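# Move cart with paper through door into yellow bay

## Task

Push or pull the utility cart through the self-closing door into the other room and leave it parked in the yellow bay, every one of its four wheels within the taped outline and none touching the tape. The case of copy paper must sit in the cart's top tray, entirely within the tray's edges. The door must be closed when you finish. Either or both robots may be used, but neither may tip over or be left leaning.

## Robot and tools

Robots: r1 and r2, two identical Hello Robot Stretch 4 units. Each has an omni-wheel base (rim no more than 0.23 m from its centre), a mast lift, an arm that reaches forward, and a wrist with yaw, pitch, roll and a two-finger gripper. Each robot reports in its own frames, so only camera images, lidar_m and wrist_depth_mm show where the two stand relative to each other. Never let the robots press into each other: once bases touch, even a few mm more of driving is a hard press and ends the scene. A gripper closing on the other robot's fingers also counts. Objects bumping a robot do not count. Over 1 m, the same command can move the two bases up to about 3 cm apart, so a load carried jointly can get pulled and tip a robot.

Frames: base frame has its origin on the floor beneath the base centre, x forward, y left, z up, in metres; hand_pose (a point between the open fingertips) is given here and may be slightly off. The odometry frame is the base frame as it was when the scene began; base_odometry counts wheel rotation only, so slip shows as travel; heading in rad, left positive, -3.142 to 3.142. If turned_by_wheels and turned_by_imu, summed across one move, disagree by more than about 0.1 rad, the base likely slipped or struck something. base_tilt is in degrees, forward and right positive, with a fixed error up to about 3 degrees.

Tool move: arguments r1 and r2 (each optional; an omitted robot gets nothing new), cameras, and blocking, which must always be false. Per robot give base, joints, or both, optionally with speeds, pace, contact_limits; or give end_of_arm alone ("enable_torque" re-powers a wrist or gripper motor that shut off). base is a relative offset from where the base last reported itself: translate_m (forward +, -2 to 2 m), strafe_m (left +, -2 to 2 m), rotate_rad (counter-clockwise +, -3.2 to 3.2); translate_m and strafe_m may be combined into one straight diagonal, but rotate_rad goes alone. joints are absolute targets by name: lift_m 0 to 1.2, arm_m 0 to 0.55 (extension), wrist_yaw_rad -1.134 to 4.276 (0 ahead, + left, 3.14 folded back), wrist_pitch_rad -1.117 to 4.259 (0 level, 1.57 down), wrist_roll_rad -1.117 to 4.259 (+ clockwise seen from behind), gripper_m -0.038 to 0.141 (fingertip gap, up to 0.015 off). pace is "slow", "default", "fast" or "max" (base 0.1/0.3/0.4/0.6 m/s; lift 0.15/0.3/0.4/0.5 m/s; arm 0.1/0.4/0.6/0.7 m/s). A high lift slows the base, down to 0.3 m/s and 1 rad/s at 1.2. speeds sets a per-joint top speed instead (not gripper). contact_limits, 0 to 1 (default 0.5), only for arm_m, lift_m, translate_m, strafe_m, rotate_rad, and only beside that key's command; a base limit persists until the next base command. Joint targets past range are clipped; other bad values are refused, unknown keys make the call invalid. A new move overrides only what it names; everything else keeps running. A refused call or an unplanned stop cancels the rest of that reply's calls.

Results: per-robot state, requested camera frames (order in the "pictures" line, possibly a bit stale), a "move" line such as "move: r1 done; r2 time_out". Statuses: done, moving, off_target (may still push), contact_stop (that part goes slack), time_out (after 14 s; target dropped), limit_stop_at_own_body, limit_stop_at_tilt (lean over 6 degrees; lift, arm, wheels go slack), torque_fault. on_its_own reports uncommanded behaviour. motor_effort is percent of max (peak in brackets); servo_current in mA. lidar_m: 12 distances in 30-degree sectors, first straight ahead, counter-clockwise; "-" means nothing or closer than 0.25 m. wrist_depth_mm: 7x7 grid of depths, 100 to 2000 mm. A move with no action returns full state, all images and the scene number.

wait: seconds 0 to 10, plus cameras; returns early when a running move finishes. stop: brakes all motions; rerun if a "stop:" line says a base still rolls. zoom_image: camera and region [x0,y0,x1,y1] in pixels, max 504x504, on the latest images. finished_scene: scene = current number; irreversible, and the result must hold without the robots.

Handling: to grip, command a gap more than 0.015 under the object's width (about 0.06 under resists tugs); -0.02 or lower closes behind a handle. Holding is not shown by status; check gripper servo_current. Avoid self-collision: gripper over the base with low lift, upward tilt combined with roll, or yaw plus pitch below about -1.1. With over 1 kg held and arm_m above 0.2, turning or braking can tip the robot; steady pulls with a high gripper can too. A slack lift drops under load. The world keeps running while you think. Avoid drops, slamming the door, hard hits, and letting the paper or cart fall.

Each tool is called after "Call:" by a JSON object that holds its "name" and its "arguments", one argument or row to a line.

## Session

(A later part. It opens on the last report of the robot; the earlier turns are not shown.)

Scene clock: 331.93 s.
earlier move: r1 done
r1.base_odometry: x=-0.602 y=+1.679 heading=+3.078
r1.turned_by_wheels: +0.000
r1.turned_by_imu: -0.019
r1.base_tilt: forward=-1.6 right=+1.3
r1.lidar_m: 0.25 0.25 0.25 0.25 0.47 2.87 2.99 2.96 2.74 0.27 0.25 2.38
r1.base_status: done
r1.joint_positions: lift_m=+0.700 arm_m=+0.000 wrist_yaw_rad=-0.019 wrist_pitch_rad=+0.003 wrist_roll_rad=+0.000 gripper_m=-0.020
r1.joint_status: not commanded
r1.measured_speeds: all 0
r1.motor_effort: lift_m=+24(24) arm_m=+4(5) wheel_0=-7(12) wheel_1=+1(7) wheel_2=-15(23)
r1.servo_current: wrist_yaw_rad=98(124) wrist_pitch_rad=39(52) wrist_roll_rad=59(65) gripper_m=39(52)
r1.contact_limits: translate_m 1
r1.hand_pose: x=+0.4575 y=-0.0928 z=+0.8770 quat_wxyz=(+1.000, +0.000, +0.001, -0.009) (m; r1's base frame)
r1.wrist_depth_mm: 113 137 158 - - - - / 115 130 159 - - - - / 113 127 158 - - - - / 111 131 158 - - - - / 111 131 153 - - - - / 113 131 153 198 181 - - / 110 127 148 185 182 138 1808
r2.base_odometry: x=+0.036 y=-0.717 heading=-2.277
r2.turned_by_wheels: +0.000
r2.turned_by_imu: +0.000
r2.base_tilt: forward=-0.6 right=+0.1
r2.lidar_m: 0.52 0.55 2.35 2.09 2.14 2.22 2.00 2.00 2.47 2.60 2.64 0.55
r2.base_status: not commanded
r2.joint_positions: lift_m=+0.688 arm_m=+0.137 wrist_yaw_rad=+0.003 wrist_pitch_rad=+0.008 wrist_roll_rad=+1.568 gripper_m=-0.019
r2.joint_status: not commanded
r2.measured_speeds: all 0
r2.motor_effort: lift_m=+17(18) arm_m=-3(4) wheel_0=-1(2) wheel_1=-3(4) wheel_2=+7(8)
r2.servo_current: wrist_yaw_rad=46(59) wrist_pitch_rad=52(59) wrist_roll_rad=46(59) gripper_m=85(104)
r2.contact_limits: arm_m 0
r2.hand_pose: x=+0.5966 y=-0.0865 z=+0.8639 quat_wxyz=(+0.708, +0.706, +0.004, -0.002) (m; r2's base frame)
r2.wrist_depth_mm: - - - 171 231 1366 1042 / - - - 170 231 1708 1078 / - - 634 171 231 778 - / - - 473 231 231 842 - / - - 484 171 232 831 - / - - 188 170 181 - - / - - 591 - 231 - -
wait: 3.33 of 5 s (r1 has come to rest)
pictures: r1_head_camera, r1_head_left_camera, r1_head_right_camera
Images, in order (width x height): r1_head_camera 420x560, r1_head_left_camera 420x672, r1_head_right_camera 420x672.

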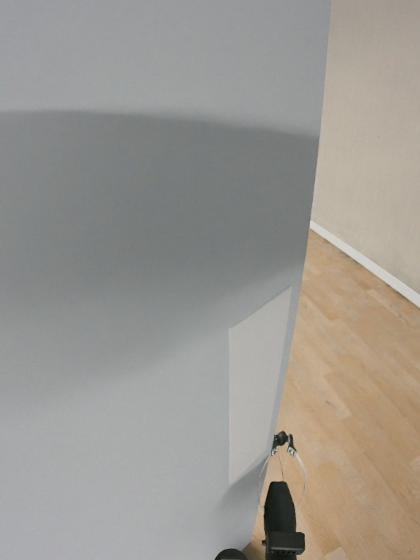

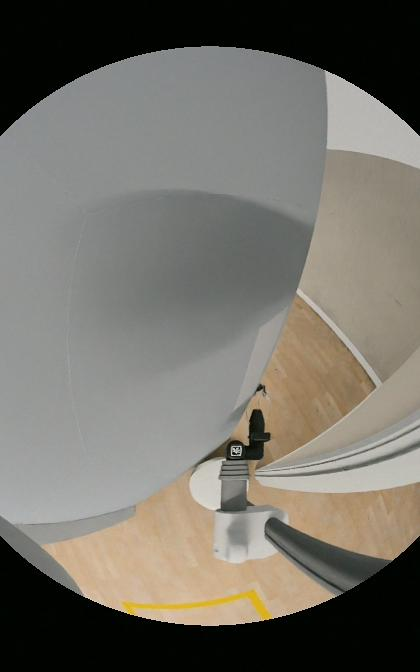

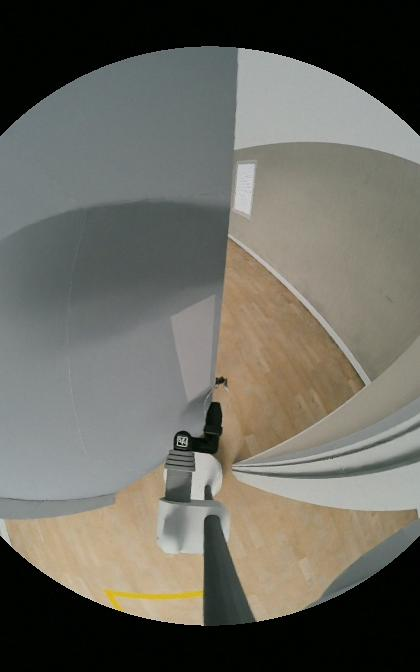

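Call:
{"name": "move", "arguments": {
  "blocking": false,
  "r1": {"base":{"rotate_rad":0.55},"pace":"slow","contact_limits":{"rotate_rad":1.0}}
}}

Call:
{"name": "wait", "arguments": {
  "seconds": 3
}}

Call:
{"name": "move", "arguments": {
  "blocking": false,
  "r1": {"base":{"translate_m":0.2},"pace":"slow","contact_limits":{"translate_m":1.0}}
}}

Call:
{"name": "wait", "arguments": {
  "seconds": 5,
  "cameras": ["r1_head_camera","r1_head_left_camera","r1_head_right_camera"]
}}

Scene clock: 338.33 s.
move: r1 moving
r1.base_odometry: x=-0.602 y=+1.679 heading=-3.080
r1.turned_by_wheels: +0.125
r1.turned_by_imu: +0.086
r1.base_tilt: forward=-1.6 right=+1.3
r1.lidar_m: 0.25 0.25 0.25 0.26 0.56 2.97 2.97 2.95 2.93 0.25 1.99 2.45
r1.base_status: rotate_rad moving
r1.joint_positions: lift_m=+0.700 arm_m=+0.000 wrist_yaw_rad=-0.020 wrist_pitch_rad=+0.003 wrist_roll_rad=+0.000 gripper_m=-0.020
r1.joint_status: not commanded
r1.measured_speeds: translate_m=-0.001 strafe_m=-0.001 rotate_rad=+0.491 lift_m=+0.000 arm_m=+0.000 wrist_yaw_rad=+0.000 wrist_pitch_rad=+0.000 wrist_roll_rad=+0.000
r1.motor_effort: lift_m=+24(24) arm_m=+4(4) wheel_0=-18(20) wheel_1=-8(11) wheel_2=-22(23)
r1.servo_current: wrist_yaw_rad=124(130) wrist_pitch_rad=39(46) wrist_roll_rad=39(59) gripper_m=39(52)
r1.contact_limits: rotate_rad 1
r1.hand_pose: x=+0.4574 y=-0.0932 z=+0.8770 quat_wxyz=(+1.000, +0.000, +0.001, -0.010) (m; r1's base frame)
r1.wrist_depth_mm: 110 129 151 - - - - / 110 126 151 - - - - / 110 126 150 - - - - / 111 131 152 - - - - / 109 127 151 - - - - / 111 130 151 183 179 - - / 108 126 138 147 1863 1708 1863
r2: as last shown
r2.base_tilt: forward=-0.7 right=+0.1
r2.lidar_m: 0.53 0.55 2.36 2.09 2.11 2.23 2.01 2.03 2.49 2.62 2.63 0.56
r2.motor_effort: lift_m=+17(18) arm_m=-3(4) wheel_0=-1(2) wheel_1=-3(3) wheel_2=+7(8)
r2.servo_current: wrist_yaw_rad=33(52) wrist_pitch_rad=52(52) wrist_roll_rad=39(59) gripper_m=91(98)
r2.contact_limits: arm_m 0
r2.wrist_depth_mm: - - - 171 232 1366 1042 / - - - 171 232 1618 1098 / - - 634 171 232 788 - / - - 473 231 231 842 - / - - 480 171 230 831 - / - - 188 171 181 - - / - - 591 - 231 - -
pictures: none

Scene clock: 339.97 s.
earlier move: r1 done
r1.base_odometry: x=-0.602 y=+1.679 heading=-2.657
r1.turned_by_wheels: +0.423
r1.turned_by_imu: +0.225
r1.base_tilt: forward=-1.6 right=+1.3
r1.lidar_m: 0.28 0.27 0.28 0.38 0.80 3.14 3.01 3.08 0.25 0.25 2.13 2.82
r1.base_status: done
r1.joint_positions: lift_m=+0.700 arm_m=+0.000 wrist_yaw_rad=-0.021 wrist_pitch_rad=+0.003 wrist_roll_rad=+0.000 gripper_m=-0.020
r1.joint_status: not commanded
r1.measured_speeds: all 0
r1.on_its_own: wrist_yaw_rad is at rest, and its servo_current (111 mA) is outside its rest range (0 to 104 mA)
r1.motor_effort: lift_m=+24(24) arm_m=+4(4) wheel_0=-11(29) wheel_1=-1(11) wheel_2=-13(23)
r1.servo_current: wrist_yaw_rad=111(143) wrist_pitch_rad=39(46) wrist_roll_rad=46(65) gripper_m=46(52)
r1.contact_limits: rotate_rad 1
r1.hand_pose: x=+0.4574 y=-0.0934 z=+0.8770 quat_wxyz=(+1.000, +0.000, +0.001, -0.010) (m; r1's base frame)
r1.wrist_depth_mm: 128 143 162 - - - - / 129 143 162 - - - - / 129 143 166 - - - - / 129 145 165 - - - - / 128 147 165 - - - - / 129 144 162 191 180 - - / 127 141 155 180 182 137 -
r2.base_odometry: x=+0.036 y=-0.717 heading=-2.277
r2.turned_by_wheels: +0.000
r2.turned_by_imu: +0.000
r2.base_tilt: forward=-0.7 right=+0.0
r2.lidar_m: 0.52 0.55 2.32 2.09 2.12 2.23 1.99 2.04 2.48 2.62 2.63 0.57
r2.base_status: not commanded
r2.joint_positions: lift_m=+0.688 arm_m=+0.137 wrist_yaw_rad=+0.003 wrist_pitch_rad=+0.008 wrist_roll_rad=+1.568 gripper_m=-0.019
r2.joint_status: not commanded
r2.measured_speeds: all 0
r2.motor_effort: lift_m=+17(18) arm_m=-4(4) wheel_0=-1(2) wheel_1=-3(3) wheel_2=+7(8)
r2.servo_current: wrist_yaw_rad=39(65) wrist_pitch_rad=52(59) wrist_roll_rad=52(59) gripper_m=91(98)
r2.contact_limits: arm_m 0
r2.hand_pose: x=+0.5966 y=-0.0865 z=+0.8639 quat_wxyz=(+0.708, +0.706, +0.004, -0.002) (m; r2's base frame)
r2.wrist_depth_mm: - - - 171 232 1366 1060 / - - - 171 231 1661 1118 / - - 634 171 231 788 - / - - 469 231 232 831 - / - - 484 171 231 820 - / - - 187 171 181 - - / - - 591 - 232 - -
wait: 1.63 of 3 s (r1 has come to rest)
pictures: none

Scene clock: 340.47 s.
move: r1 moving
r1.base_odometry: x=-0.613 y=+1.673 heading=-2.658
r1.turned_by_wheels: -0.001
r1.turned_by_imu: -0.002
r1.base_tilt: forward=-1.6 right=+1.3
r1.lidar_m: 0.28 0.26 0.27 0.38 0.82 3.15 3.02 3.06 0.25 0.26 2.12 2.80
r1.base_status: translate_m moving
r1.joint_positions: lift_m=+0.700 arm_m=+0.000 wrist_yaw_rad=-0.021 wrist_pitch_rad=+0.003 wrist_roll_rad=+0.000 gripper_m=-0.020
r1.joint_status: not commanded
r1.measured_speeds: translate_m=+0.049 strafe_m=+0.000 rotate_rad=-0.003 lift_m=+0.000 arm_m=+0.000 wrist_yaw_rad=+0.000 wrist_pitch_rad=+0.000 wrist_roll_rad=+0.000
r1.motor_effort: lift_m=+24(24) arm_m=+4(4) wheel_0=-4(11) wheel_1=+2(5) wheel_2=-16(20)
r1.servo_current: wrist_yaw_rad=124(143) wrist_pitch_rad=39(52) wrist_roll_rad=59(65) gripper_m=46(46)
r1.contact_limits: translate_m 1
r1.hand_pose: x=+0.4574 y=-0.0934 z=+0.8770 quat_wxyz=(+1.000, +0.000, +0.001, -0.010) (m; r1's base frame)
r1.wrist_depth_mm: 128 143 162 - - - - / 129 144 163 - - - - / 129 144 166 - - - - / 129 145 165 - - - - / 128 147 165 - - - - / 129 144 162 189 182 - - / 127 139 155 178 1756 133 -
r2: as last shown
r2.base_tilt: forward=-0.7 right=+0.1
r2.lidar_m: 0.51 0.55 2.38 2.10 2.10 2.24 2.01 2.03 2.51 2.63 2.63 0.57
r2.motor_effort: lift_m=+18(18) arm_m=-3(4) wheel_0=-1(2) wheel_1=-3(4) wheel_2=+7(8)
r2.servo_current: wrist_yaw_rad=46(59) wrist_pitch_rad=46(52) wrist_roll_rad=33(59) gripper_m=91(98)
r2.contact_limits: arm_m 0
r2.wrist_depth_mm: - - - 172 231 1397 1042 / - - - 172 232 1618 1078 / - - 627 171 231 788 - / - - 469 230 231 842 - / - - 480 171 232 831 - / - - 188 171 182 - - / - - 591 - 232 - -
pictures: none

Scene clock: 343.23 s.
earlier move: r1 done
r1.base_odometry: x=-0.778 y=+1.586 heading=-2.656
r1.turned_by_wheels: +0.002
r1.turned_by_imu: -0.007
r1.base_tilt: forward=-1.6 right=+1.3
r1.lidar_m: 0.25 2.45 0.25 0.25 0.55 3.35 3.19 0.30 0.32 0.81 2.10 2.77
r1.base_status: done
r1.joint_positions: lift_m=+0.700 arm_m=+0.000 wrist_yaw_rad=-0.002 wrist_pitch_rad=+0.003 wrist_roll_rad=+0.000 gripper_m=-0.020
r1.joint_status: not commanded
r1.measured_speeds: all 0
r1.motor_effort: lift_m=+23(24) arm_m=-4(5) wheel_0=+8(14) wheel_1=+11(18) wheel_2=-9(21)
r1.servo_current: wrist_yaw_rad=52(143) wrist_pitch_rad=46(52) wrist_roll_rad=39(72) gripper_m=46(52)
r1.contact_limits: translate_m 1
r1.hand_pose: x=+0.4592 y=-0.0881 z=+0.8771 quat_wxyz=(+1.000, +0.000, +0.001, -0.001) (m; r1's base frame)
r1.wrist_depth_mm: - - - - - - - / - - - - - - - / - - - - - - - / - - - - - - - / - - - - - - - / - - - 191 - - - / - - 178 183 143 - -
r2.base_odometry: x=+0.036 y=-0.717 heading=-2.277
r2.turned_by_wheels: +0.000
r2.turned_by_imu: +0.000
r2.base_tilt: forward=-0.6 right=+0.1
r2.lidar_m: 0.53 0.56 2.34 2.09 2.13 2.23 2.00 2.04 2.50 2.62 2.67 0.57
r2.base_status: not commanded
r2.joint_positions: lift_m=+0.688 arm_m=+0.137 wrist_yaw_rad=+0.003 wrist_pitch_rad=+0.008 wrist_roll_rad=+1.568 gripper_m=-0.019
r2.joint_status: not commanded
r2.measured_speeds: all 0
r2.motor_effort: lift_m=+17(18) arm_m=-4(4) wheel_0=-1(2) wheel_1=-3(4) wheel_2=+8(8)
r2.servo_current: wrist_yaw_rad=46(59) wrist_pitch_rad=46(59) wrist_roll_rad=46(59) gripper_m=98(104)
r2.contact_limits: arm_m 0
r2.hand_pose: x=+0.5966 y=-0.0865 z=+0.8639 quat_wxyz=(+0.708, +0.706, +0.004, -0.002) (m; r2's base frame)
r2.wrist_depth_mm: - - - 171 231 1366 1042 / - - - 171 231 1708 1098 / - - 627 171 231 778 - / - - 473 231 230 831 - / - - 480 171 231 842 - / - - 187 171 182 - - / - - 591 - 232 - -
wait: 2.77 of 5 s (r1 has come to rest)
pictures: r1_head_camera, r1_head_left_camera, r1_head_right_camera
Images, in order (width x height): r1_head_camera 420x560, r1_head_left_camera 420x672, r1_head_right_camera 420x672.

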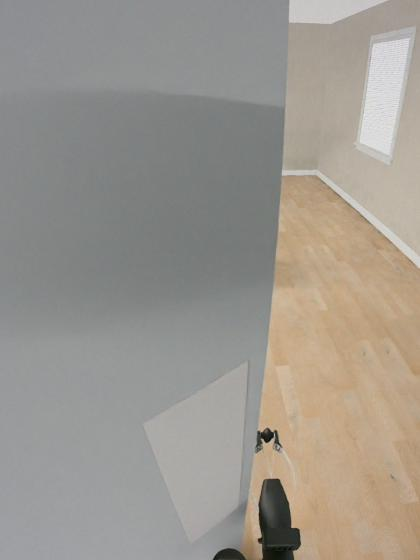

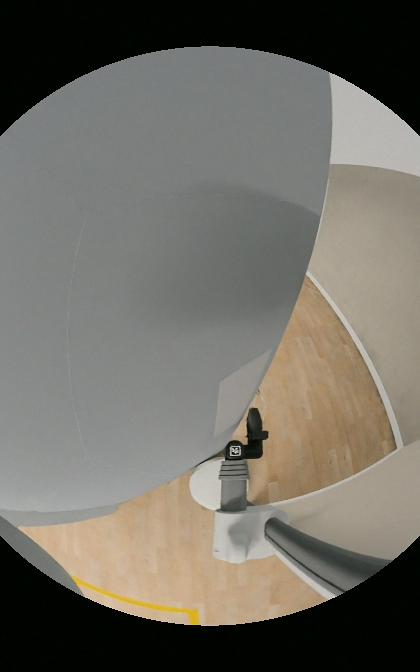

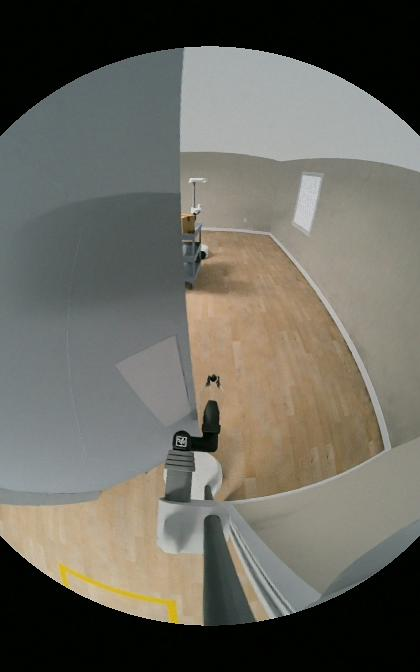

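Call:
{"name": "move", "arguments": {
  "blocking": false,
  "r1": {"base":{"translate_m":0.3},"pace":"slow","contact_limits":{"translate_m":1.0}}
}}

Call:
{"name": "wait", "arguments": {
  "seconds": 5
}}

Call:
{"name": "move", "arguments": {
  "blocking": false,
  "r1": {"base":{"translate_m":0.1,"strafe_m":0.25},"pace":"slow","contact_limits":{"translate_m":1.0}}
}}

Call:
{"name": "wait", "arguments": {
  "seconds": 5,
  "cameras": ["r1_head_camera","r1_head_left_camera","r1_head_right_camera","r2_head_camera"]
}}

Scene clock: 350.93 s.
move: r1 moving
r1.base_odometry: x=-0.790 y=+1.581 heading=-2.655
r1.turned_by_wheels: +0.001
r1.turned_by_imu: +0.001
r1.base_tilt: forward=-1.6 right=+1.3
r1.lidar_m: 0.25 2.44 0.25 0.25 0.56 3.34 3.23 0.30 0.32 0.81 2.11 2.79
r1.base_status: translate_m moving
r1.joint_positions: lift_m=+0.700 arm_m=+0.000 wrist_yaw_rad=-0.002 wrist_pitch_rad=+0.003 wrist_roll_rad=+0.000 gripper_m=-0.020
r1.joint_status: not commanded
r1.measured_speeds: translate_m=+0.048 strafe_m=+0.000 rotate_rad=+0.000 lift_m=+0.000 arm_m=+0.000 wrist_yaw_rad=+0.000 wrist_pitch_rad=+0.000 wrist_roll_rad=+0.000
r1.motor_effort: lift_m=+23(23) arm_m=-4(5) wheel_0=+9(11) wheel_1=+15(16) wheel_2=-11(12)
r1.servo_current: wrist_yaw_rad=39(72) wrist_pitch_rad=46(46) wrist_roll_rad=59(65) gripper_m=39(52)
r1.contact_limits: translate_m 1
r1.hand_pose: x=+0.4592 y=-0.0881 z=+0.8771 quat_wxyz=(+1.000, +0.000, +0.001, -0.001) (m; r1's base frame)
r1.wrist_depth_mm: - - - - - - - / - - - - - - - / - - - - - - - / - - - - - - - / - - - - - - - / - - - 191 - - - / - - 178 183 144 - -
r2: as last shown
r2.base_tilt: forward=-0.7 right=+0.0
r2.lidar_m: 0.52 0.54 2.33 2.08 2.11 2.24 1.99 2.02 2.46 2.63 2.65 0.58
r2.motor_effort: lift_m=+18(18) arm_m=-3(4) wheel_0=-1(2) wheel_1=-3(4) wheel_2=+7(8)
r2.servo_current: wrist_yaw_rad=39(52) wrist_pitch_rad=52(52) wrist_roll_rad=46(52) gripper_m=91(98)
r2.contact_limits: arm_m 0
r2.wrist_depth_mm: - - - 171 232 1336 1060 / - - - 171 232 1708 1098 / - - 634 171 232 788 - / - - 473 231 231 831 - / - - 480 171 230 842 - / - - 188 171 182 - - / - - 591 - 232 - -
pictures: none

Scene clock: 354.70 s.
earlier move: r1 done
r1.base_odometry: x=-1.043 y=+1.446 heading=-2.655
r1.turned_by_wheels: +0.000
r1.turned_by_imu: -0.001
r1.base_tilt: forward=-1.6 right=+1.3
r1.lidar_m: 2.04 0.25 3.33 0.25 0.35 3.68 3.58 0.54 0.72 1.74 2.08 2.74
r1.base_status: done
r1.joint_positions: lift_m=+0.700 arm_m=+0.000 wrist_yaw_rad=-0.002 wrist_pitch_rad=+0.003 wrist_roll_rad=+0.000 gripper_m=-0.020
r1.joint_status: not commanded
r1.measured_speeds: all 0
r1.motor_effort: lift_m=+23(23) arm_m=-4(5) wheel_0=+5(12) wheel_1=+10(16) wheel_2=-7(13)
r1.servo_current: wrist_yaw_rad=59(72) wrist_pitch_rad=39(52) wrist_roll_rad=46(65) gripper_m=39(52)
r1.contact_limits: translate_m 1
r1.hand_pose: x=+0.4592 y=-0.0881 z=+0.8771 quat_wxyz=(+1.000, +0.000, +0.001, -0.001) (m; r1's base frame)
r1.wrist_depth_mm: - - - - - - - / - - - - - - - / - - - - - - - / - - 1921 - - - - / - - - - - - - / - - 189 191 - - - / - - 178 183 144 - -
r2.base_odometry: x=+0.036 y=-0.717 heading=-2.277
r2.turned_by_wheels: +0.000
r2.turned_by_imu: +0.001
r2.base_tilt: forward=-0.7 right=+0.0
r2.lidar_m: 0.53 0.55 2.35 2.09 2.11 2.25 1.98 2.01 2.49 2.63 2.65 0.56
r2.base_status: not commanded
r2.joint_positions: lift_m=+0.688 arm_m=+0.137 wrist_yaw_rad=+0.003 wrist_pitch_rad=+0.008 wrist_roll_rad=+1.568 gripper_m=-0.019
r2.joint_status: not commanded
r2.measured_speeds: all 0
r2.motor_effort: lift_m=+18(18) arm_m=-4(4) wheel_0=-1(2) wheel_1=-3(4) wheel_2=+7(8)
r2.servo_current: wrist_yaw_rad=52(59) wrist_pitch_rad=52(59) wrist_roll_rad=46(59) gripper_m=91(104)
r2.contact_limits: arm_m 0
r2.hand_pose: x=+0.5966 y=-0.0865 z=+0.8639 quat_wxyz=(+0.708, +0.706, +0.004, -0.002) (m; r2's base frame)
r2.wrist_depth_mm: - - - 171 232 1366 1060 / - - - 171 231 1618 1118 / - - 634 171 231 788 - / - - 473 231 231 842 - / - - 484 171 232 842 - / - - 188 171 182 - - / - - 585 - 231 - -
wait: 3.77 of 5 s (r1 has come to rest)
pictures: none

Scene clock: 355.20 s.
move: r1 moving
r1.base_odometry: x=-1.042 y=+1.434 heading=-2.656
r1.turned_by_wheels: +0.000
r1.turned_by_imu: +0.000
r1.base_tilt: forward=-1.6 right=+1.3
r1.lidar_m: 2.02 0.25 3.34 0.25 0.35 3.68 3.61 0.54 0.75 1.77 2.11 2.76
r1.base_status: translate_m moving; strafe_m moving
r1.joint_positions: lift_m=+0.700 arm_m=+0.000 wrist_yaw_rad=-0.002 wrist_pitch_rad=+0.003 wrist_roll_rad=+0.000 gripper_m=-0.020
r1.joint_status: not commanded
r1.measured_speeds: translate_m=+0.018 strafe_m=+0.046 rotate_rad=+0.002 lift_m=+0.000 arm_m=+0.000 wrist_yaw_rad=+0.000 wrist_pitch_rad=+0.000 wrist_roll_rad=+0.000
r1.motor_effort: lift_m=+23(23) arm_m=-4(5) wheel_0=-11(13) wheel_1=+12(15) wheel_2=-8(11)
r1.servo_current: wrist_yaw_rad=59(65) wrist_pitch_rad=39(46) wrist_roll_rad=26(59) gripper_m=46(46)
r1.contact_limits: translate_m 1
r1.hand_pose: x=+0.4592 y=-0.0881 z=+0.8771 quat_wxyz=(+1.000, +0.000, +0.001, -0.001) (m; r1's base frame)
r1.wrist_depth_mm: - - - - - - - / - - - - - - - / - - - - - - - / - - 1921 - - - - / - - - - - - - / - - 210 190 - - - / - - 178 183 144 - -
r2: as last shown
r2.turned_by_imu: +0.000
r2.base_tilt: forward=-0.7 right=+0.1
r2.lidar_m: 0.53 0.57 2.36 2.08 2.14 2.21 2.01 2.01 2.48 2.62 2.63 0.57
r2.motor_effort: lift_m=+18(18) arm_m=-3(4) wheel_0=-2(2) wheel_1=-3(4) wheel_2=+7(8)
r2.servo_current: wrist_yaw_rad=46(52) wrist_pitch_rad=46(52) wrist_roll_rad=46(52) gripper_m=98(98)
r2.contact_limits: arm_m 0
r2.wrist_depth_mm: - - - 171 233 1366 1060 / - - - 171 231 1661 1078 / - - 634 171 232 788 - / - - 473 231 231 831 - / - - 480 171 232 831 - / - - 188 171 181 - - / - - 591 - 232 - -
pictures: none

Scene clock: 358.67 s.
earlier move: r1 done
r1.base_odometry: x=-1.015 y=+1.179 heading=-2.656
r1.turned_by_wheels: +0.000
r1.turned_by_imu: +0.001
r1.base_tilt: forward=-1.5 right=+1.3
r1.lidar_m: 1.89 0.25 3.39 0.25 0.25 0.55 3.66 0.74 0.87 2.11 2.34 3.10
r1.base_status: done
r1.joint_positions: lift_m=+0.700 arm_m=+0.000 wrist_yaw_rad=-0.002 wrist_pitch_rad=+0.003 wrist_roll_rad=+0.000 gripper_m=-0.020
r1.joint_status: not commanded
r1.measured_speeds: all 0
r1.motor_effort: lift_m=+23(23) arm_m=-4(5) wheel_0=-9(16) wheel_1=+6(15) wheel_2=-3(11)
r1.servo_current: wrist_yaw_rad=39(72) wrist_pitch_rad=39(52) wrist_roll_rad=39(72) gripper_m=46(52)
r1.contact_limits: translate_m 1
r1.hand_pose: x=+0.4592 y=-0.0881 z=+0.8771 quat_wxyz=(+1.000, +0.000, +0.001, -0.001) (m; r1's base frame)
r1.wrist_depth_mm: - - - - - - - / - - - - - - - / - - - - - - - / - - 1808 - - - - / - - - - - - - / - - 189 191 - - - / - - 165 159 143 - -
r2.base_odometry: x=+0.036 y=-0.717 heading=-2.277
r2.turned_by_wheels: +0.000
r2.turned_by_imu: +0.000
r2.base_tilt: forward=-0.6 right=+0.1
r2.lidar_m: 0.53 0.56 2.36 2.09 2.12 2.25 1.98 2.03 2.48 2.62 2.66 0.55
r2.base_status: not commanded
r2.joint_positions: lift_m=+0.688 arm_m=+0.137 wrist_yaw_rad=+0.003 wrist_pitch_rad=+0.008 wrist_roll_rad=+1.568 gripper_m=-0.019
r2.joint_status: not commanded
r2.measured_speeds: all 0
r2.motor_effort: lift_m=+18(18) arm_m=-3(4) wheel_0=-1(2) wheel_1=-4(4) wheel_2=+7(8)
r2.servo_current: wrist_yaw_rad=46(59) wrist_pitch_rad=52(59) wrist_roll_rad=52(65) gripper_m=91(104)
r2.contact_limits: arm_m 0
r2.hand_pose: x=+0.5966 y=-0.0865 z=+0.8639 quat_wxyz=(+0.708, +0.706, +0.004, -0.002) (m; r2's base frame)
r2.wrist_depth_mm: - - - 171 231 1397 1060 / - - - 171 232 1661 1098 / - - 627 171 232 778 - / - - 469 231 232 820 - / - - 480 171 231 842 - / - - 188 171 182 - - / - - 591 - 231 - -
wait: 3.47 of 5 s (r1 has come to rest)
pictures: r1_head_camera, r1_head_left_camera, r1_head_right_camera, r2_head_camera
Images, in order (width x height): r1_head_camera 420x560, r1_head_left_camera 420x672, r1_head_right_camera 420x672, r2_head_camera 420x560.

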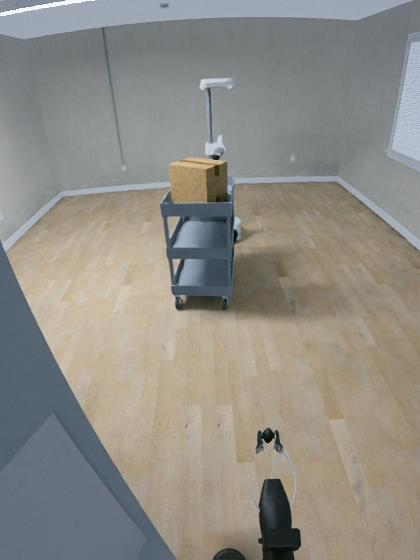

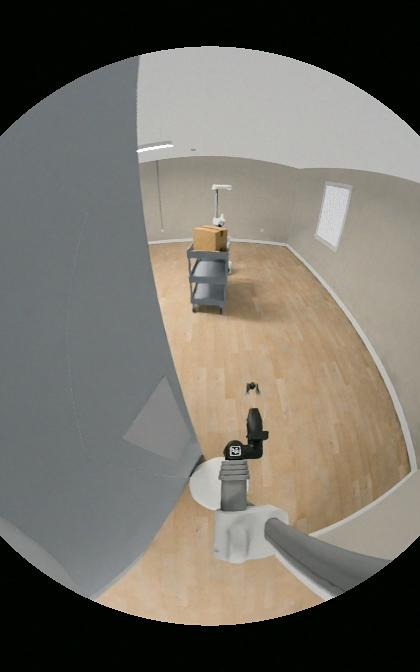

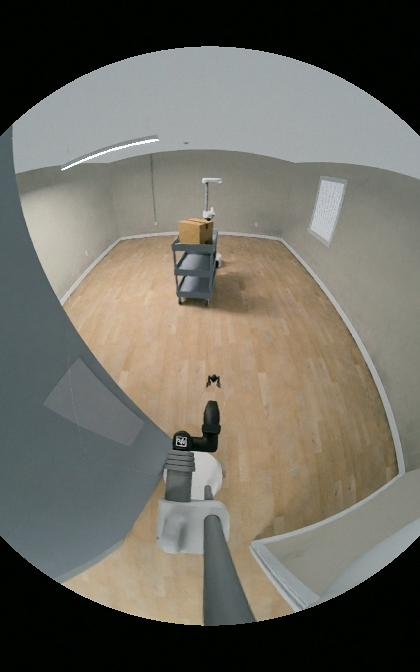

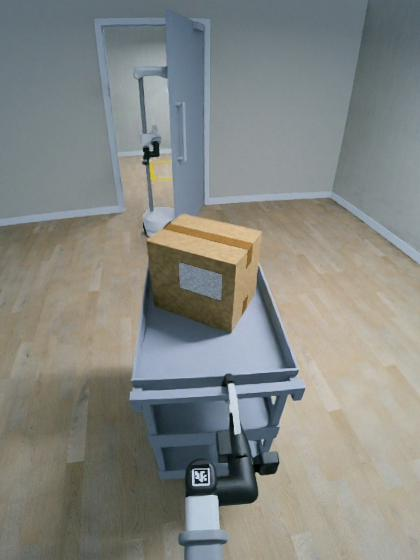

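Call:
{"name": "move", "arguments": {
  "blocking": false,
  "r1": {"base":{"strafe_m":0.3},"pace":"slow","contact_limits":{"strafe_m":0.8}}
}}

Call:
{"name": "wait", "arguments": {
  "seconds": 5,
  "cameras": ["r1_head_camera","r1_head_left_camera","r1_head_right_camera","r2_head_camera"]
}}

Scene clock: 363.10 s.
move: r1 moving
r1.base_odometry: x=-1.009 y=+1.166 heading=-2.656
r1.turned_by_wheels: +0.000
r1.turned_by_imu: +0.000
r1.base_tilt: forward=-1.6 right=+1.2
r1.lidar_m: 1.91 0.25 3.47 0.25 0.25 0.52 3.62 0.77 0.87 2.12 2.34 3.09
r1.base_status: strafe_m moving
r1.joint_positions: lift_m=+0.700 arm_m=+0.000 wrist_yaw_rad=-0.002 wrist_pitch_rad=+0.003 wrist_roll_rad=+0.000 gripper_m=-0.020
r1.joint_status: not commanded
r1.measured_speeds: translate_m=+0.000 strafe_m=+0.057 rotate_rad=+0.000 lift_m=+0.000 arm_m=+0.000 wrist_yaw_rad=+0.000 wrist_pitch_rad=+0.000 wrist_roll_rad=+0.000
r1.motor_effort: lift_m=+23(23) arm_m=-4(4) wheel_0=-14(15) wheel_1=+9(12) wheel_2=-1(3)
r1.servo_current: wrist_yaw_rad=46(59) wrist_pitch_rad=46(46) wrist_roll_rad=59(59) gripper_m=39(52)
r1.contact_limits: strafe_m 0.8
r1.hand_pose: x=+0.4592 y=-0.0881 z=+0.8771 quat_wxyz=(+1.000, +0.000, +0.001, -0.001) (m; r1's base frame)
r1.wrist_depth_mm: - - - - - - - / - - - - - - - / - - - - - - - / - - 1921 - - - - / - - - - - - - / - - 189 191 - - - / - - 164 160 143 - -
r2: as last shown
r2.lidar_m: 0.53 0.54 2.36 2.09 2.12 2.24 2.00 2.02 2.50 2.62 2.65 0.56
r2.motor_effort: lift_m=+18(18) arm_m=-3(4) wheel_0=-2(2) wheel_1=-3(4) wheel_2=+7(8)
r2.servo_current: wrist_yaw_rad=59(59) wrist_pitch_rad=46(52) wrist_roll_rad=46(59) gripper_m=91(98)
r2.contact_limits: arm_m 0
r2.wrist_depth_mm: - - - 171 232 1397 1042 / - - - 171 232 1708 1118 / - - 634 171 231 778 - / - - 469 231 231 831 - / - - 480 171 230 842 - / - - 188 171 181 - - / - - 591 - 232 - -
pictures: none

Scene clock: 366.73 s.
earlier move: r1 done
r1.base_odometry: x=-0.875 y=+0.914 heading=-2.656
r1.turned_by_wheels: +0.000
r1.turned_by_imu: +0.000
r1.base_tilt: forward=-1.6 right=+1.2
r1.lidar_m: 1.92 0.25 0.25 - 0.25 0.28 3.67 3.71 0.99 2.19 2.66 3.47
r1.base_status: done
r1.joint_positions: lift_m=+0.700 arm_m=+0.000 wrist_yaw_rad=-0.002 wrist_pitch_rad=+0.003 wrist_roll_rad=+0.000 gripper_m=-0.020
r1.joint_status: not commanded
r1.measured_speeds: all 0
r1.motor_effort: lift_m=+23(23) arm_m=-4(5) wheel_0=-8(15) wheel_1=+5(12) wheel_2=+0(3)
r1.servo_current: wrist_yaw_rad=46(72) wrist_pitch_rad=39(52) wrist_roll_rad=33(72) gripper_m=39(52)
r1.contact_limits: strafe_m 0.8
r1.hand_pose: x=+0.4592 y=-0.0881 z=+0.8771 quat_wxyz=(+1.000, +0.000, +0.001, -0.001) (m; r1's base frame)
r1.wrist_depth_mm: - - - - - - - / - - - - - - - / - - - - - - - / - - - 1863 - - - / - - - - - - - / - - - 191 - - - / - - 172 147 143 - -
r2.base_odometry: x=+0.036 y=-0.717 heading=-2.277
r2.turned_by_wheels: +0.000
r2.turned_by_imu: +0.001
r2.base_tilt: forward=-0.7 right=+0.0
r2.lidar_m: 0.53 0.54 2.36 2.09 2.12 2.21 1.99 2.02 2.49 2.61 2.65 0.55
r2.base_status: not commanded
r2.joint_positions: lift_m=+0.688 arm_m=+0.137 wrist_yaw_rad=+0.003 wrist_pitch_rad=+0.008 wrist_roll_rad=+1.568 gripper_m=-0.019
r2.joint_status: not commanded
r2.measured_speeds: all 0
r2.motor_effort: lift_m=+17(18) arm_m=-3(4) wheel_0=-1(2) wheel_1=-3(4) wheel_2=+7(8)
r2.servo_current: wrist_yaw_rad=52(65) wrist_pitch_rad=52(59) wrist_roll_rad=39(59) gripper_m=91(104)
r2.contact_limits: arm_m 0
r2.hand_pose: x=+0.5966 y=-0.0865 z=+0.8639 quat_wxyz=(+0.708, +0.706, +0.004, -0.002) (m; r2's base frame)
r2.wrist_depth_mm: - - - 171 231 1397 1060 / - - - 171 233 1661 1118 / - - 627 171 231 778 - / - - 473 231 231 831 - / - - 477 172 232 831 - / - - 187 171 182 - - / - - 597 - 232 - -
wait: 3.63 of 5 s (r1 has come to rest)
pictures: r1_head_camera, r1_head_left_camera, r1_head_right_camera, r2_head_camera
Images, in order (width x height): r1_head_camera 420x560, r1_head_left_camera 420x672, r1_head_right_camera 420x672, r2_head_camera 420x560.

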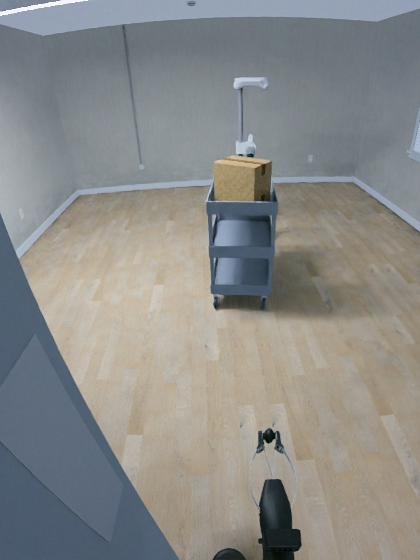

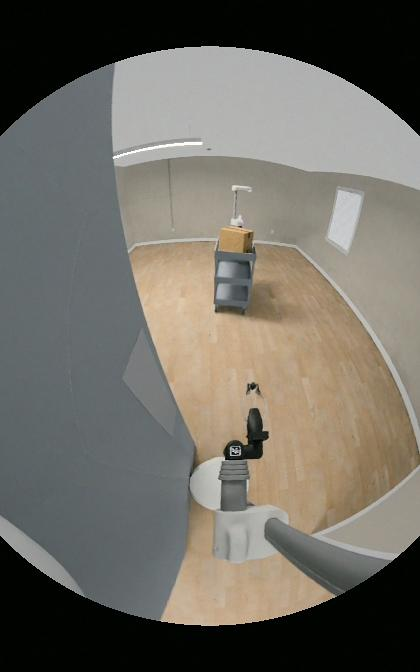

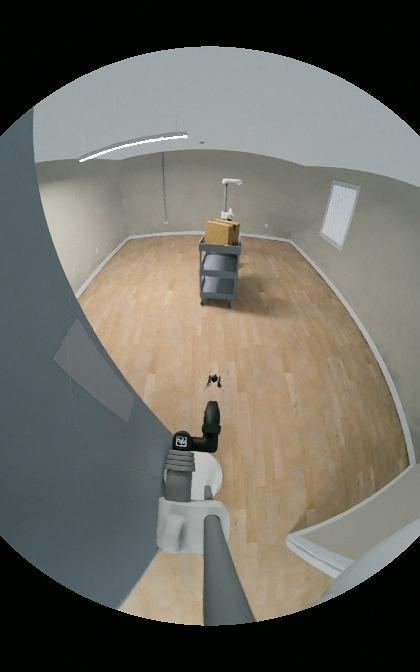

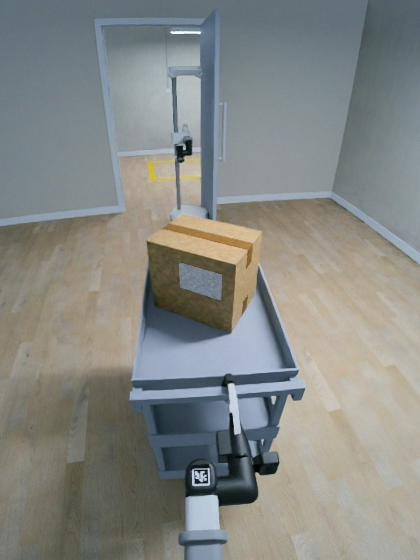

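Call:
{"name": "move", "arguments": {
  "blocking": false,
  "r1": {"base":{"strafe_m":0.25,"translate_m":0.12},"pace":"slow","contact_limits":{"strafe_m":0.5}}
}}

Call:
{"name": "wait", "arguments": {
  "seconds": 5,
  "cameras": ["r1_head_right_camera","r2_head_camera"]
}}

Scene clock: 370.50 s.
move: r1 moving
r1.base_odometry: x=-0.875 y=+0.902 heading=-2.656
r1.turned_by_wheels: +0.000
r1.turned_by_imu: +0.000
r1.base_tilt: forward=-1.6 right=+1.3
r1.lidar_m: 1.92 0.27 0.25 - 0.25 0.29 3.68 3.70 1.00 2.18 2.66 3.49
r1.base_status: translate_m moving; strafe_m moving
r1.joint_positions: lift_m=+0.700 arm_m=+0.000 wrist_yaw_rad=-0.002 wrist_pitch_rad=+0.003 wrist_roll_rad=+0.000 gripper_m=-0.020
r1.joint_status: not commanded
r1.measured_speeds: translate_m=+0.021 strafe_m=+0.044 rotate_rad=-0.003 lift_m=+0.000 arm_m=+0.000 wrist_yaw_rad=+0.000 wrist_pitch_rad=+0.000 wrist_roll_rad=+0.000
r1.motor_effort: lift_m=+23(23) arm_m=-4(4) wheel_0=-6(10) wheel_1=+14(14) wheel_2=-5(5)
r1.servo_current: wrist_yaw_rad=39(59) wrist_pitch_rad=33(52) wrist_roll_rad=46(59) gripper_m=39(46)
r1.contact_limits: strafe_m 0.5
r1.hand_pose: x=+0.4592 y=-0.0881 z=+0.8771 quat_wxyz=(+1.000, +0.000, +0.001, -0.001) (m; r1's base frame)
r1.wrist_depth_mm: - - - - - - - / - - - - - - - / - - - - - - - / - - - 1863 - - - / - - - - - - - / - - - 190 - - - / - - 173 147 143 - -
r2: as last shown
r2.turned_by_imu: +0.000
r2.base_tilt: forward=-0.6 right=+0.1
r2.lidar_m: 0.53 0.52 2.33 2.07 2.12 2.22 1.98 2.02 2.47 2.62 2.64 0.56
r2.motor_effort: lift_m=+17(18) arm_m=-3(4) wheel_0=-1(2) wheel_1=-4(4) wheel_2=+8(8)
r2.servo_current: wrist_yaw_rad=46(52) wrist_pitch_rad=52(52) wrist_roll_rad=52(59) gripper_m=98(98)
r2.contact_limits: arm_m 0
r2.wrist_depth_mm: - - - 171 232 1366 1060 / - - - 171 231 1661 1098 / - - 627 171 232 788 - / - - 469 231 231 831 - / - - 484 171 231 831 - / - - 188 171 182 - - / - - 591 - 232 - -
pictures: none

Scene clock: 373.47 s.
earlier move: r1 contact_stop
r1.base_odometry: x=-0.872 y=+0.689 heading=-2.652
r1.turned_by_wheels: +0.004
r1.turned_by_imu: +0.025
r1.base_tilt: forward=-1.6 right=+1.2
r1.lidar_m: 1.84 2.91 0.25 - 0.25 0.25 0.45 3.85 1.18 2.72 2.84 1.88
r1.base_status: translate_m contact_stop (by the wheels' count: +0.101 of +0.120); strafe_m contact_stop (by the wheels' count: +0.200 of +0.250)
r1.joint_positions: lift_m=+0.700 arm_m=+0.000 wrist_yaw_rad=-0.002 wrist_pitch_rad=+0.003 wrist_roll_rad=+0.000 gripper_m=-0.020
r1.joint_status: not commanded
r1.measured_speeds: all 0
r1.on_its_own: the wheels are slack since a contact_stop
r1.motor_effort: lift_m=+22(23) arm_m=-4(5) wheel_0=+0(29) wheel_1=+0(23) wheel_2=+0(7)
r1.servo_current: wrist_yaw_rad=52(78) wrist_pitch_rad=52(52) wrist_roll_rad=65(72) gripper_m=39(52)
r1.contact_limits: strafe_m 0.5
r1.hand_pose: x=+0.4592 y=-0.0880 z=+0.8771 quat_wxyz=(+1.000, +0.000, +0.001, -0.001) (m; r1's base frame)
r1.wrist_depth_mm: - - - - - - - / - - - - - - - / - - - - - - - / - - - - 1756 - - / - - - - - - - / - - - 191 179 - - / - - 178 159 143 - -
r2.base_odometry: x=+0.036 y=-0.717 heading=-2.277
r2.turned_by_wheels: +0.000
r2.turned_by_imu: +0.000
r2.base_tilt: forward=-0.7 right=+0.0
r2.lidar_m: 0.52 0.56 2.37 2.08 2.11 2.22 2.00 1.98 2.47 2.63 2.64 0.56
r2.base_status: not commanded
r2.joint_positions: lift_m=+0.688 arm_m=+0.137 wrist_yaw_rad=+0.003 wrist_pitch_rad=+0.008 wrist_roll_rad=+1.568 gripper_m=-0.019
r2.joint_status: not commanded
r2.measured_speeds: all 0
r2.motor_effort: lift_m=+17(18) arm_m=-3(4) wheel_0=-1(2) wheel_1=-3(4) wheel_2=+7(8)
r2.servo_current: wrist_yaw_rad=52(72) wrist_pitch_rad=46(59) wrist_roll_rad=52(59) gripper_m=98(104)
r2.contact_limits: arm_m 0
r2.hand_pose: x=+0.5966 y=-0.0865 z=+0.8639 quat_wxyz=(+0.708, +0.706, +0.004, -0.002) (m; r2's base frame)
r2.wrist_depth_mm: - - - 171 231 1397 1060 / - - - 171 231 1661 1098 / - - 627 171 230 788 - / - - 469 231 231 842 - / - - 484 171 231 831 - / - - 188 171 181 - - / - - 591 - 232 - -
wait: 2.97 of 5 s (r1 has come to rest)
pictures: r1_head_right_camera, r2_head_camera
Images, in order (width x height): r1_head_right_camera 420x672, r2_head_camera 420x560.

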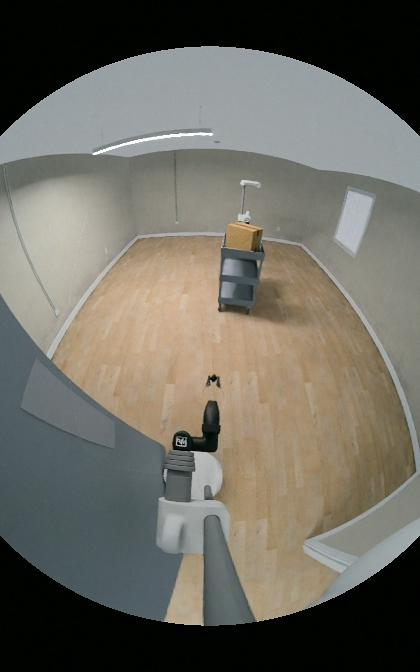

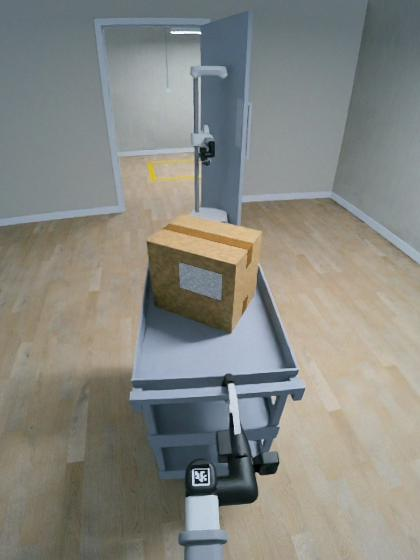

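Call:
{"name": "stop", "arguments": {

}}

Call:
{"name": "move", "arguments": {
  "blocking": false,
  "r2": {"base":{"rotate_rad":0.17},"pace":"slow"}
}}

Call:
{"name": "wait", "arguments": {
  "seconds": 3,
  "cameras": ["r2_head_camera","r1_head_camera","r2_wrist_camera"]
}}

Scene clock: 392.33 s.
stop: r1's wheels hold again
r1.base_odometry: x=-0.872 y=+0.689 heading=-2.652
r1.turned_by_wheels: +0.000
r1.turned_by_imu: +0.000
r1.base_tilt: forward=-1.6 right=+1.3
r1.lidar_m: 1.83 2.93 0.25 - 0.25 0.25 0.45 3.88 1.20 2.74 2.84 1.88
r1.base_status: translate_m contact_stop (by the wheels' count: +0.101 of +0.120); strafe_m contact_stop (by the wheels' count: +0.200 of +0.250)
r1.joint_positions: lift_m=+0.700 arm_m=+0.000 wrist_yaw_rad=-0.002 wrist_pitch_rad=+0.003 wrist_roll_rad=+0.000 gripper_m=-0.020
r1.joint_status: not commanded
r1.measured_speeds: all 0
r1.motor_effort: lift_m=+22(23) arm_m=-4(5) wheel_0=+0(29) wheel_1=+0(23) wheel_2=+0(7)
r1.servo_current: wrist_yaw_rad=52(78) wrist_pitch_rad=46(52) wrist_roll_rad=46(72) gripper_m=52(52)
r1.contact_limits: strafe_m 0.5
r1.hand_pose: x=+0.4592 y=-0.0880 z=+0.8771 quat_wxyz=(+1.000, +0.000, +0.001, -0.001) (m; r1's base frame)
r1.wrist_depth_mm: - - - - - - - / - - - - - - - / - - - - - - - / - - - - 1708 - - / - - - - - - - / - - - 191 179 - - / - - 178 159 143 - -
r2.base_odometry: x=+0.036 y=-0.717 heading=-2.277
r2.turned_by_wheels: +0.000
r2.turned_by_imu: +0.000
r2.base_tilt: forward=-0.6 right=+0.1
r2.lidar_m: 0.53 0.52 2.36 2.10 2.12 2.21 1.99 2.03 2.47 2.62 2.65 0.59
r2.base_status: not commanded
r2.joint_positions: lift_m=+0.688 arm_m=+0.137 wrist_yaw_rad=+0.003 wrist_pitch_rad=+0.008 wrist_roll_rad=+1.568 gripper_m=-0.019
r2.joint_status: not commanded
r2.measured_speeds: all 0
r2.motor_effort: lift_m=+17(18) arm_m=-3(4) wheel_0=-2(2) wheel_1=-3(4) wheel_2=+8(8)
r2.servo_current: wrist_yaw_rad=39(72) wrist_pitch_rad=59(59) wrist_roll_rad=46(59) gripper_m=91(104)
r2.contact_limits: arm_m 0
r2.hand_pose: x=+0.5966 y=-0.0865 z=+0.8639 quat_wxyz=(+0.708, +0.706, +0.004, -0.002) (m; r2's base frame)
r2.wrist_depth_mm: - - - 171 231 1366 1042 / - - - 171 230 1661 1098 / - - 634 171 231 788 - / - - 473 231 231 831 - / - - 480 172 232 842 - / - - 188 171 182 - - / - - 591 - 231 - -
pictures: none

Scene clock: 392.83 s.
move: r2 moving
r1: as last shown
r1.lidar_m: 1.85 2.93 0.25 - 0.25 0.25 0.46 3.85 1.18 2.72 2.86 1.86
r1.motor_effort: lift_m=+22(22) arm_m=-4(4) wheel_0=+0(1) wheel_1=+0(0) wheel_2=+0(0)
r1.servo_current: wrist_yaw_rad=39(59) wrist_pitch_rad=46(46) wrist_roll_rad=52(59) gripper_m=39(46)
r1.contact_limits: strafe_m 0.5
r1.wrist_depth_mm: - - - - - - - / - - - - - - - / - - - - - - - / - - - - 1756 - - / - - - - - - - / - - - 191 179 - - / - - 178 159 143 - -
r2.base_odometry: x=+0.036 y=-0.717 heading=-2.161
r2.turned_by_wheels: +0.116
r2.turned_by_imu: +0.112
r2.base_tilt: forward=-0.7 right=+0.1
r2.lidar_m: 0.55 3.18 2.26 2.08 2.16 2.12 1.99 2.03 2.72 2.60 2.70 0.55
r2.base_status: rotate_rad moving
r2.joint_positions: lift_m=+0.688 arm_m=+0.137 wrist_yaw_rad=-0.007 wrist_pitch_rad=+0.008 wrist_roll_rad=+1.568 gripper_m=-0.019
r2.joint_status: not commanded
r2.measured_speeds: translate_m=+0.002 strafe_m=+0.001 rotate_rad=+0.340 lift_m=+0.000 arm_m=+0.000 wrist_yaw_rad=+0.000 wrist_pitch_rad=+0.000 wrist_roll_rad=+0.000
r2.motor_effort: lift_m=+18(18) arm_m=+0(4) wheel_0=-13(13) wheel_1=-6(10) wheel_2=-10(16)
r2.servo_current: wrist_yaw_rad=52(59) wrist_pitch_rad=46(52) wrist_roll_rad=46(59) gripper_m=85(91)
r2.contact_limits: arm_m 0
r2.hand_pose: x=+0.5957 y=-0.0893 z=+0.8639 quat_wxyz=(+0.708, +0.706, +0.000, -0.005) (m; r2's base frame)
r2.wrist_depth_mm: - - - 157 215 1618 1160 / - - - 159 218 798 - / - - 484 163 223 820 - / - 484 466 165 227 831 - / - - 525 169 230 - - / - - 188 171 182 - - / - - - - - 1661 508
pictures: none

Scene clock: 393.47 s.
earlier move: r2 done
r1.base_odometry: x=-0.872 y=+0.689 heading=-2.652
r1.turned_by_wheels: +0.000
r1.turned_by_imu: +0.000
r1.base_tilt: forward=-1.6 right=+1.3
r1.lidar_m: 1.85 2.91 0.25 - 0.25 0.25 0.46 3.86 1.18 2.69 2.82 1.85
r1.base_status: not commanded
r1.joint_positions: lift_m=+0.700 arm_m=+0.000 wrist_yaw_rad=-0.002 wrist_pitch_rad=+0.003 wrist_roll_rad=+0.000 gripper_m=-0.020
r1.joint_status: not commanded
r1.measured_speeds: all 0
r1.motor_effort: lift_m=+22(22) arm_m=-4(4) wheel_0=-1(1) wheel_1=+0(0) wheel_2=+0(0)
r1.servo_current: wrist_yaw_rad=46(59) wrist_pitch_rad=39(46) wrist_roll_rad=72(72) gripper_m=46(46)
r1.contact_limits: strafe_m 0.5
r1.hand_pose: x=+0.4592 y=-0.0880 z=+0.8771 quat_wxyz=(+1.000, +0.000, +0.001, -0.001) (m; r1's base frame)
r1.wrist_depth_mm: - - - - - - - / - - - - - - - / - - - - - - - / - - - - 1661 - - / - - - - - - - / - - - 191 179 - - / - - 178 160 143 - -
r2.base_odometry: x=+0.036 y=-0.717 heading=-2.108
r2.turned_by_wheels: +0.053
r2.turned_by_imu: +0.052
r2.base_tilt: forward=-0.7 right=+0.0
r2.lidar_m: 0.53 3.03 2.22 2.08 2.19 2.08 1.99 2.10 2.73 2.62 2.75 0.53
r2.base_status: done
r2.joint_positions: lift_m=+0.688 arm_m=+0.137 wrist_yaw_rad=-0.001 wrist_pitch_rad=+0.008 wrist_roll_rad=+1.568 gripper_m=-0.019
r2.joint_status: not commanded
r2.measured_speeds: all 0
r2.motor_effort: lift_m=+18(18) arm_m=+5(5) wheel_0=-3(16) wheel_1=-5(10) wheel_2=-2(16)
r2.servo_current: wrist_yaw_rad=39(59) wrist_pitch_rad=52(59) wrist_roll_rad=39(59) gripper_m=85(91)
r2.contact_limits: arm_m 0
r2.hand_pose: x=+0.5961 y=-0.0878 z=+0.8639 quat_wxyz=(+0.708, +0.706, +0.002, -0.003) (m; r2's base frame)
r2.wrist_depth_mm: - - - 138 193 723 - / - - 492 143 201 - - / - 442 442 149 210 - - / - - 500 155 217 - - / - - 585 163 227 - - / - - 187 168 181 1708 - / - - - - - 1576 477
wait: 0.63 of 3 s (r2 has come to rest)
pictures: r1_head_camera, r2_head_camera, r2_wrist_camera
Images, in order (width x height): r1_head_camera 420x560, r2_head_camera 420x560, r2_wrist_camera 616x392.

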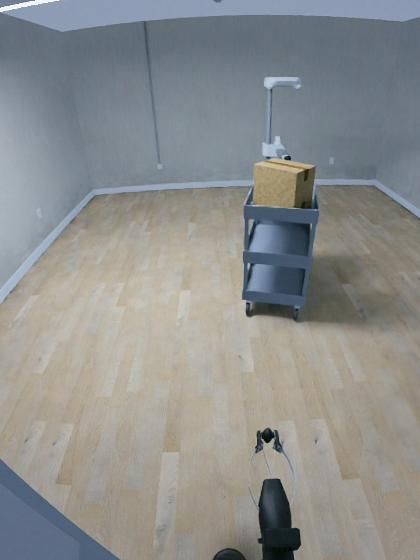

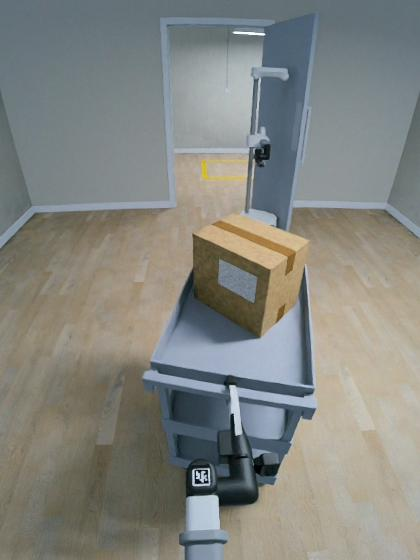

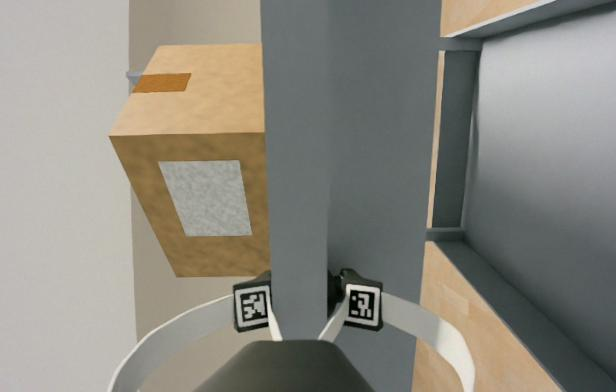

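Call:
{"name": "move", "arguments": {
  "blocking": false,
  "r2": {"base":{"translate_m":-0.3,"strafe_m":-0.35},"pace":"slow"}
}}

Call:
{"name": "wait", "arguments": {
  "seconds": 7,
  "cameras": ["r2_head_camera","r1_head_camera","r2_wrist_camera"]
}}

Scene clock: 408.70 s.
move: r2 moving
r1: as last shown
r1.lidar_m: 1.86 2.93 0.25 - 0.25 0.25 0.47 3.85 1.19 2.70 2.83 1.88
r1.motor_effort: lift_m=+22(22) arm_m=-4(4) wheel_0=+0(1) wheel_1=+0(0) wheel_2=+0(0)
r1.servo_current: wrist_yaw_rad=46(65) wrist_pitch_rad=46(52) wrist_roll_rad=46(52) gripper_m=46(52)
r1.contact_limits: strafe_m 0.5
r1.wrist_depth_mm: - - - - - - - / - - - - - - - / - - - - - - - / - - - - 1756 - - / - - - - - - - / - - - 191 179 - - / - - 178 160 143 - -
r2.base_odometry: x=+0.032 y=-0.705 heading=-2.107
r2.turned_by_wheels: +0.001
r2.turned_by_imu: +0.001
r2.base_tilt: forward=-0.6 right=+0.1
r2.lidar_m: 0.56 3.03 2.23 2.09 2.19 2.08 1.99 2.08 2.72 2.60 2.74 0.53
r2.base_status: translate_m moving; strafe_m moving
r2.joint_positions: lift_m=+0.688 arm_m=+0.137 wrist_yaw_rad=+0.001 wrist_pitch_rad=+0.008 wrist_roll_rad=+1.568 gripper_m=-0.019
r2.joint_status: not commanded
r2.measured_speeds: translate_m=-0.033 strafe_m=-0.037 rotate_rad=+0.000 lift_m=+0.000 arm_m=+0.000 wrist_yaw_rad=+0.003 wrist_pitch_rad=+0.000 wrist_roll_rad=+0.000
r2.motor_effort: lift_m=+18(18) arm_m=+5(5) wheel_0=+6(6) wheel_1=-7(10) wheel_2=+9(10)
r2.servo_current: wrist_yaw_rad=46(52) wrist_pitch_rad=46(59) wrist_roll_rad=46(59) gripper_m=85(85)
r2.contact_limits: arm_m 0
r2.hand_pose: x=+0.5964 y=-0.0870 z=+0.8639 quat_wxyz=(+0.708, +0.706, +0.003, -0.002) (m; r2's base frame)
r2.wrist_depth_mm: - - - 138 191 - - / - - 492 143 200 - - / - 439 442 148 209 - - / - - 496 155 218 - - / - - 585 162 228 - - / - - 189 169 181 1661 - / - - - - - 1576 473
pictures: none

Scene clock: 414.07 s.
earlier move: r2 done
r1.base_odometry: x=-0.872 y=+0.689 heading=-2.652
r1.turned_by_wheels: +0.000
r1.turned_by_imu: +0.000
r1.base_tilt: forward=-1.5 right=+1.3
r1.lidar_m: 2.10 2.93 0.25 - 0.25 0.25 0.47 3.85 1.20 2.74 2.87 2.37
r1.base_status: not commanded
r1.joint_positions: lift_m=+0.700 arm_m=+0.000 wrist_yaw_rad=-0.002 wrist_pitch_rad=+0.003 wrist_roll_rad=+0.000 gripper_m=-0.020
r1.joint_status: not commanded
r1.measured_speeds: all 0
r1.motor_effort: lift_m=+22(23) arm_m=-4(4) wheel_0=+0(1) wheel_1=+0(0) wheel_2=+0(0)
r1.servo_current: wrist_yaw_rad=39(72) wrist_pitch_rad=39(52) wrist_roll_rad=46(72) gripper_m=39(52)
r1.contact_limits: strafe_m 0.5
r1.hand_pose: x=+0.4592 y=-0.0880 z=+0.8771 quat_wxyz=(+1.000, +0.000, +0.001, -0.001) (m; r1's base frame)
r1.wrist_depth_mm: - - - - - - - / - - - - - - - / - - - - - - - / - - - - - - - / - - - - - - - / - - - 191 - - - / - - 177 183 144 - -
r2.base_odometry: x=-0.112 y=-0.280 heading=-2.107
r2.turned_by_wheels: +0.000
r2.turned_by_imu: +0.001
r2.base_tilt: forward=-0.7 right=+0.0
r2.lidar_m: 0.46 0.47 2.56 2.45 2.45 1.77 1.68 1.78 2.39 2.27 2.38 0.60
r2.base_status: done
r2.joint_positions: lift_m=+0.688 arm_m=+0.137 wrist_yaw_rad=+0.002 wrist_pitch_rad=+0.008 wrist_roll_rad=+1.569 gripper_m=-0.019
r2.joint_status: not commanded
r2.measured_speeds: all 0
r2.motor_effort: lift_m=+18(18) arm_m=+4(5) wheel_0=+6(13) wheel_1=-4(10) wheel_2=+7(14)
r2.servo_current: wrist_yaw_rad=46(65) wrist_pitch_rad=52(59) wrist_roll_rad=52(65) gripper_m=78(91)
r2.contact_limits: arm_m 0
r2.hand_pose: x=+0.5965 y=-0.0867 z=+0.8639 quat_wxyz=(+0.708, +0.706, +0.004, -0.002) (m; r2's base frame)
r2.wrist_depth_mm: - - - 253 - 1537 1160 / - - - 286 307 325 324 / - - - 266 278 1661 500 / - - - 196 260 1661 - / - - 549 184 242 809 - / - 455 187 169 181 - - / - - 466 - 217 - -
wait: 5.37 of 7 s (r2 has come to rest)
pictures: r1_head_camera, r2_head_camera, r2_wrist_camera
Images, in order (width x height): r1_head_camera 420x560, r2_head_camera 420x560, r2_wrist_camera 616x392.

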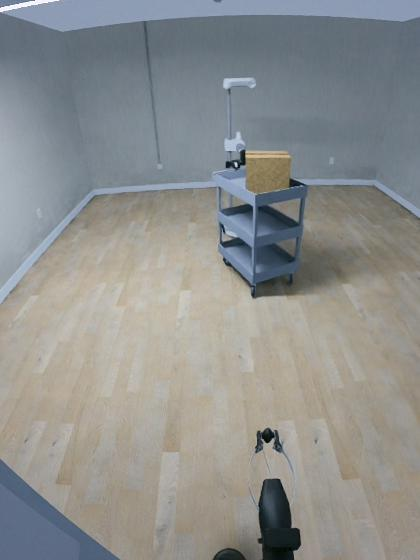

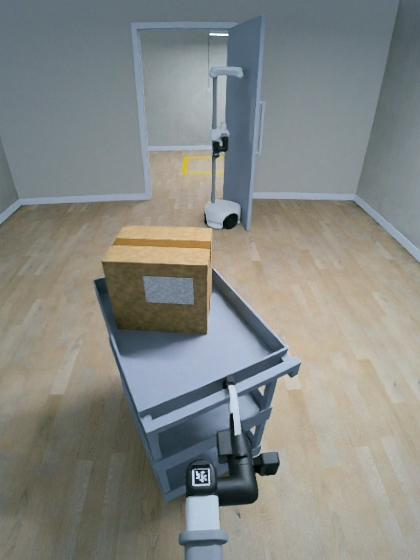

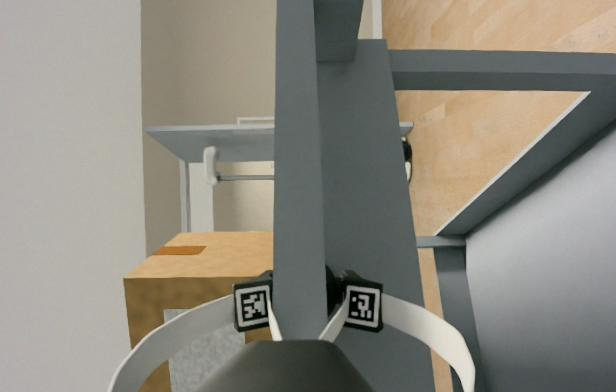

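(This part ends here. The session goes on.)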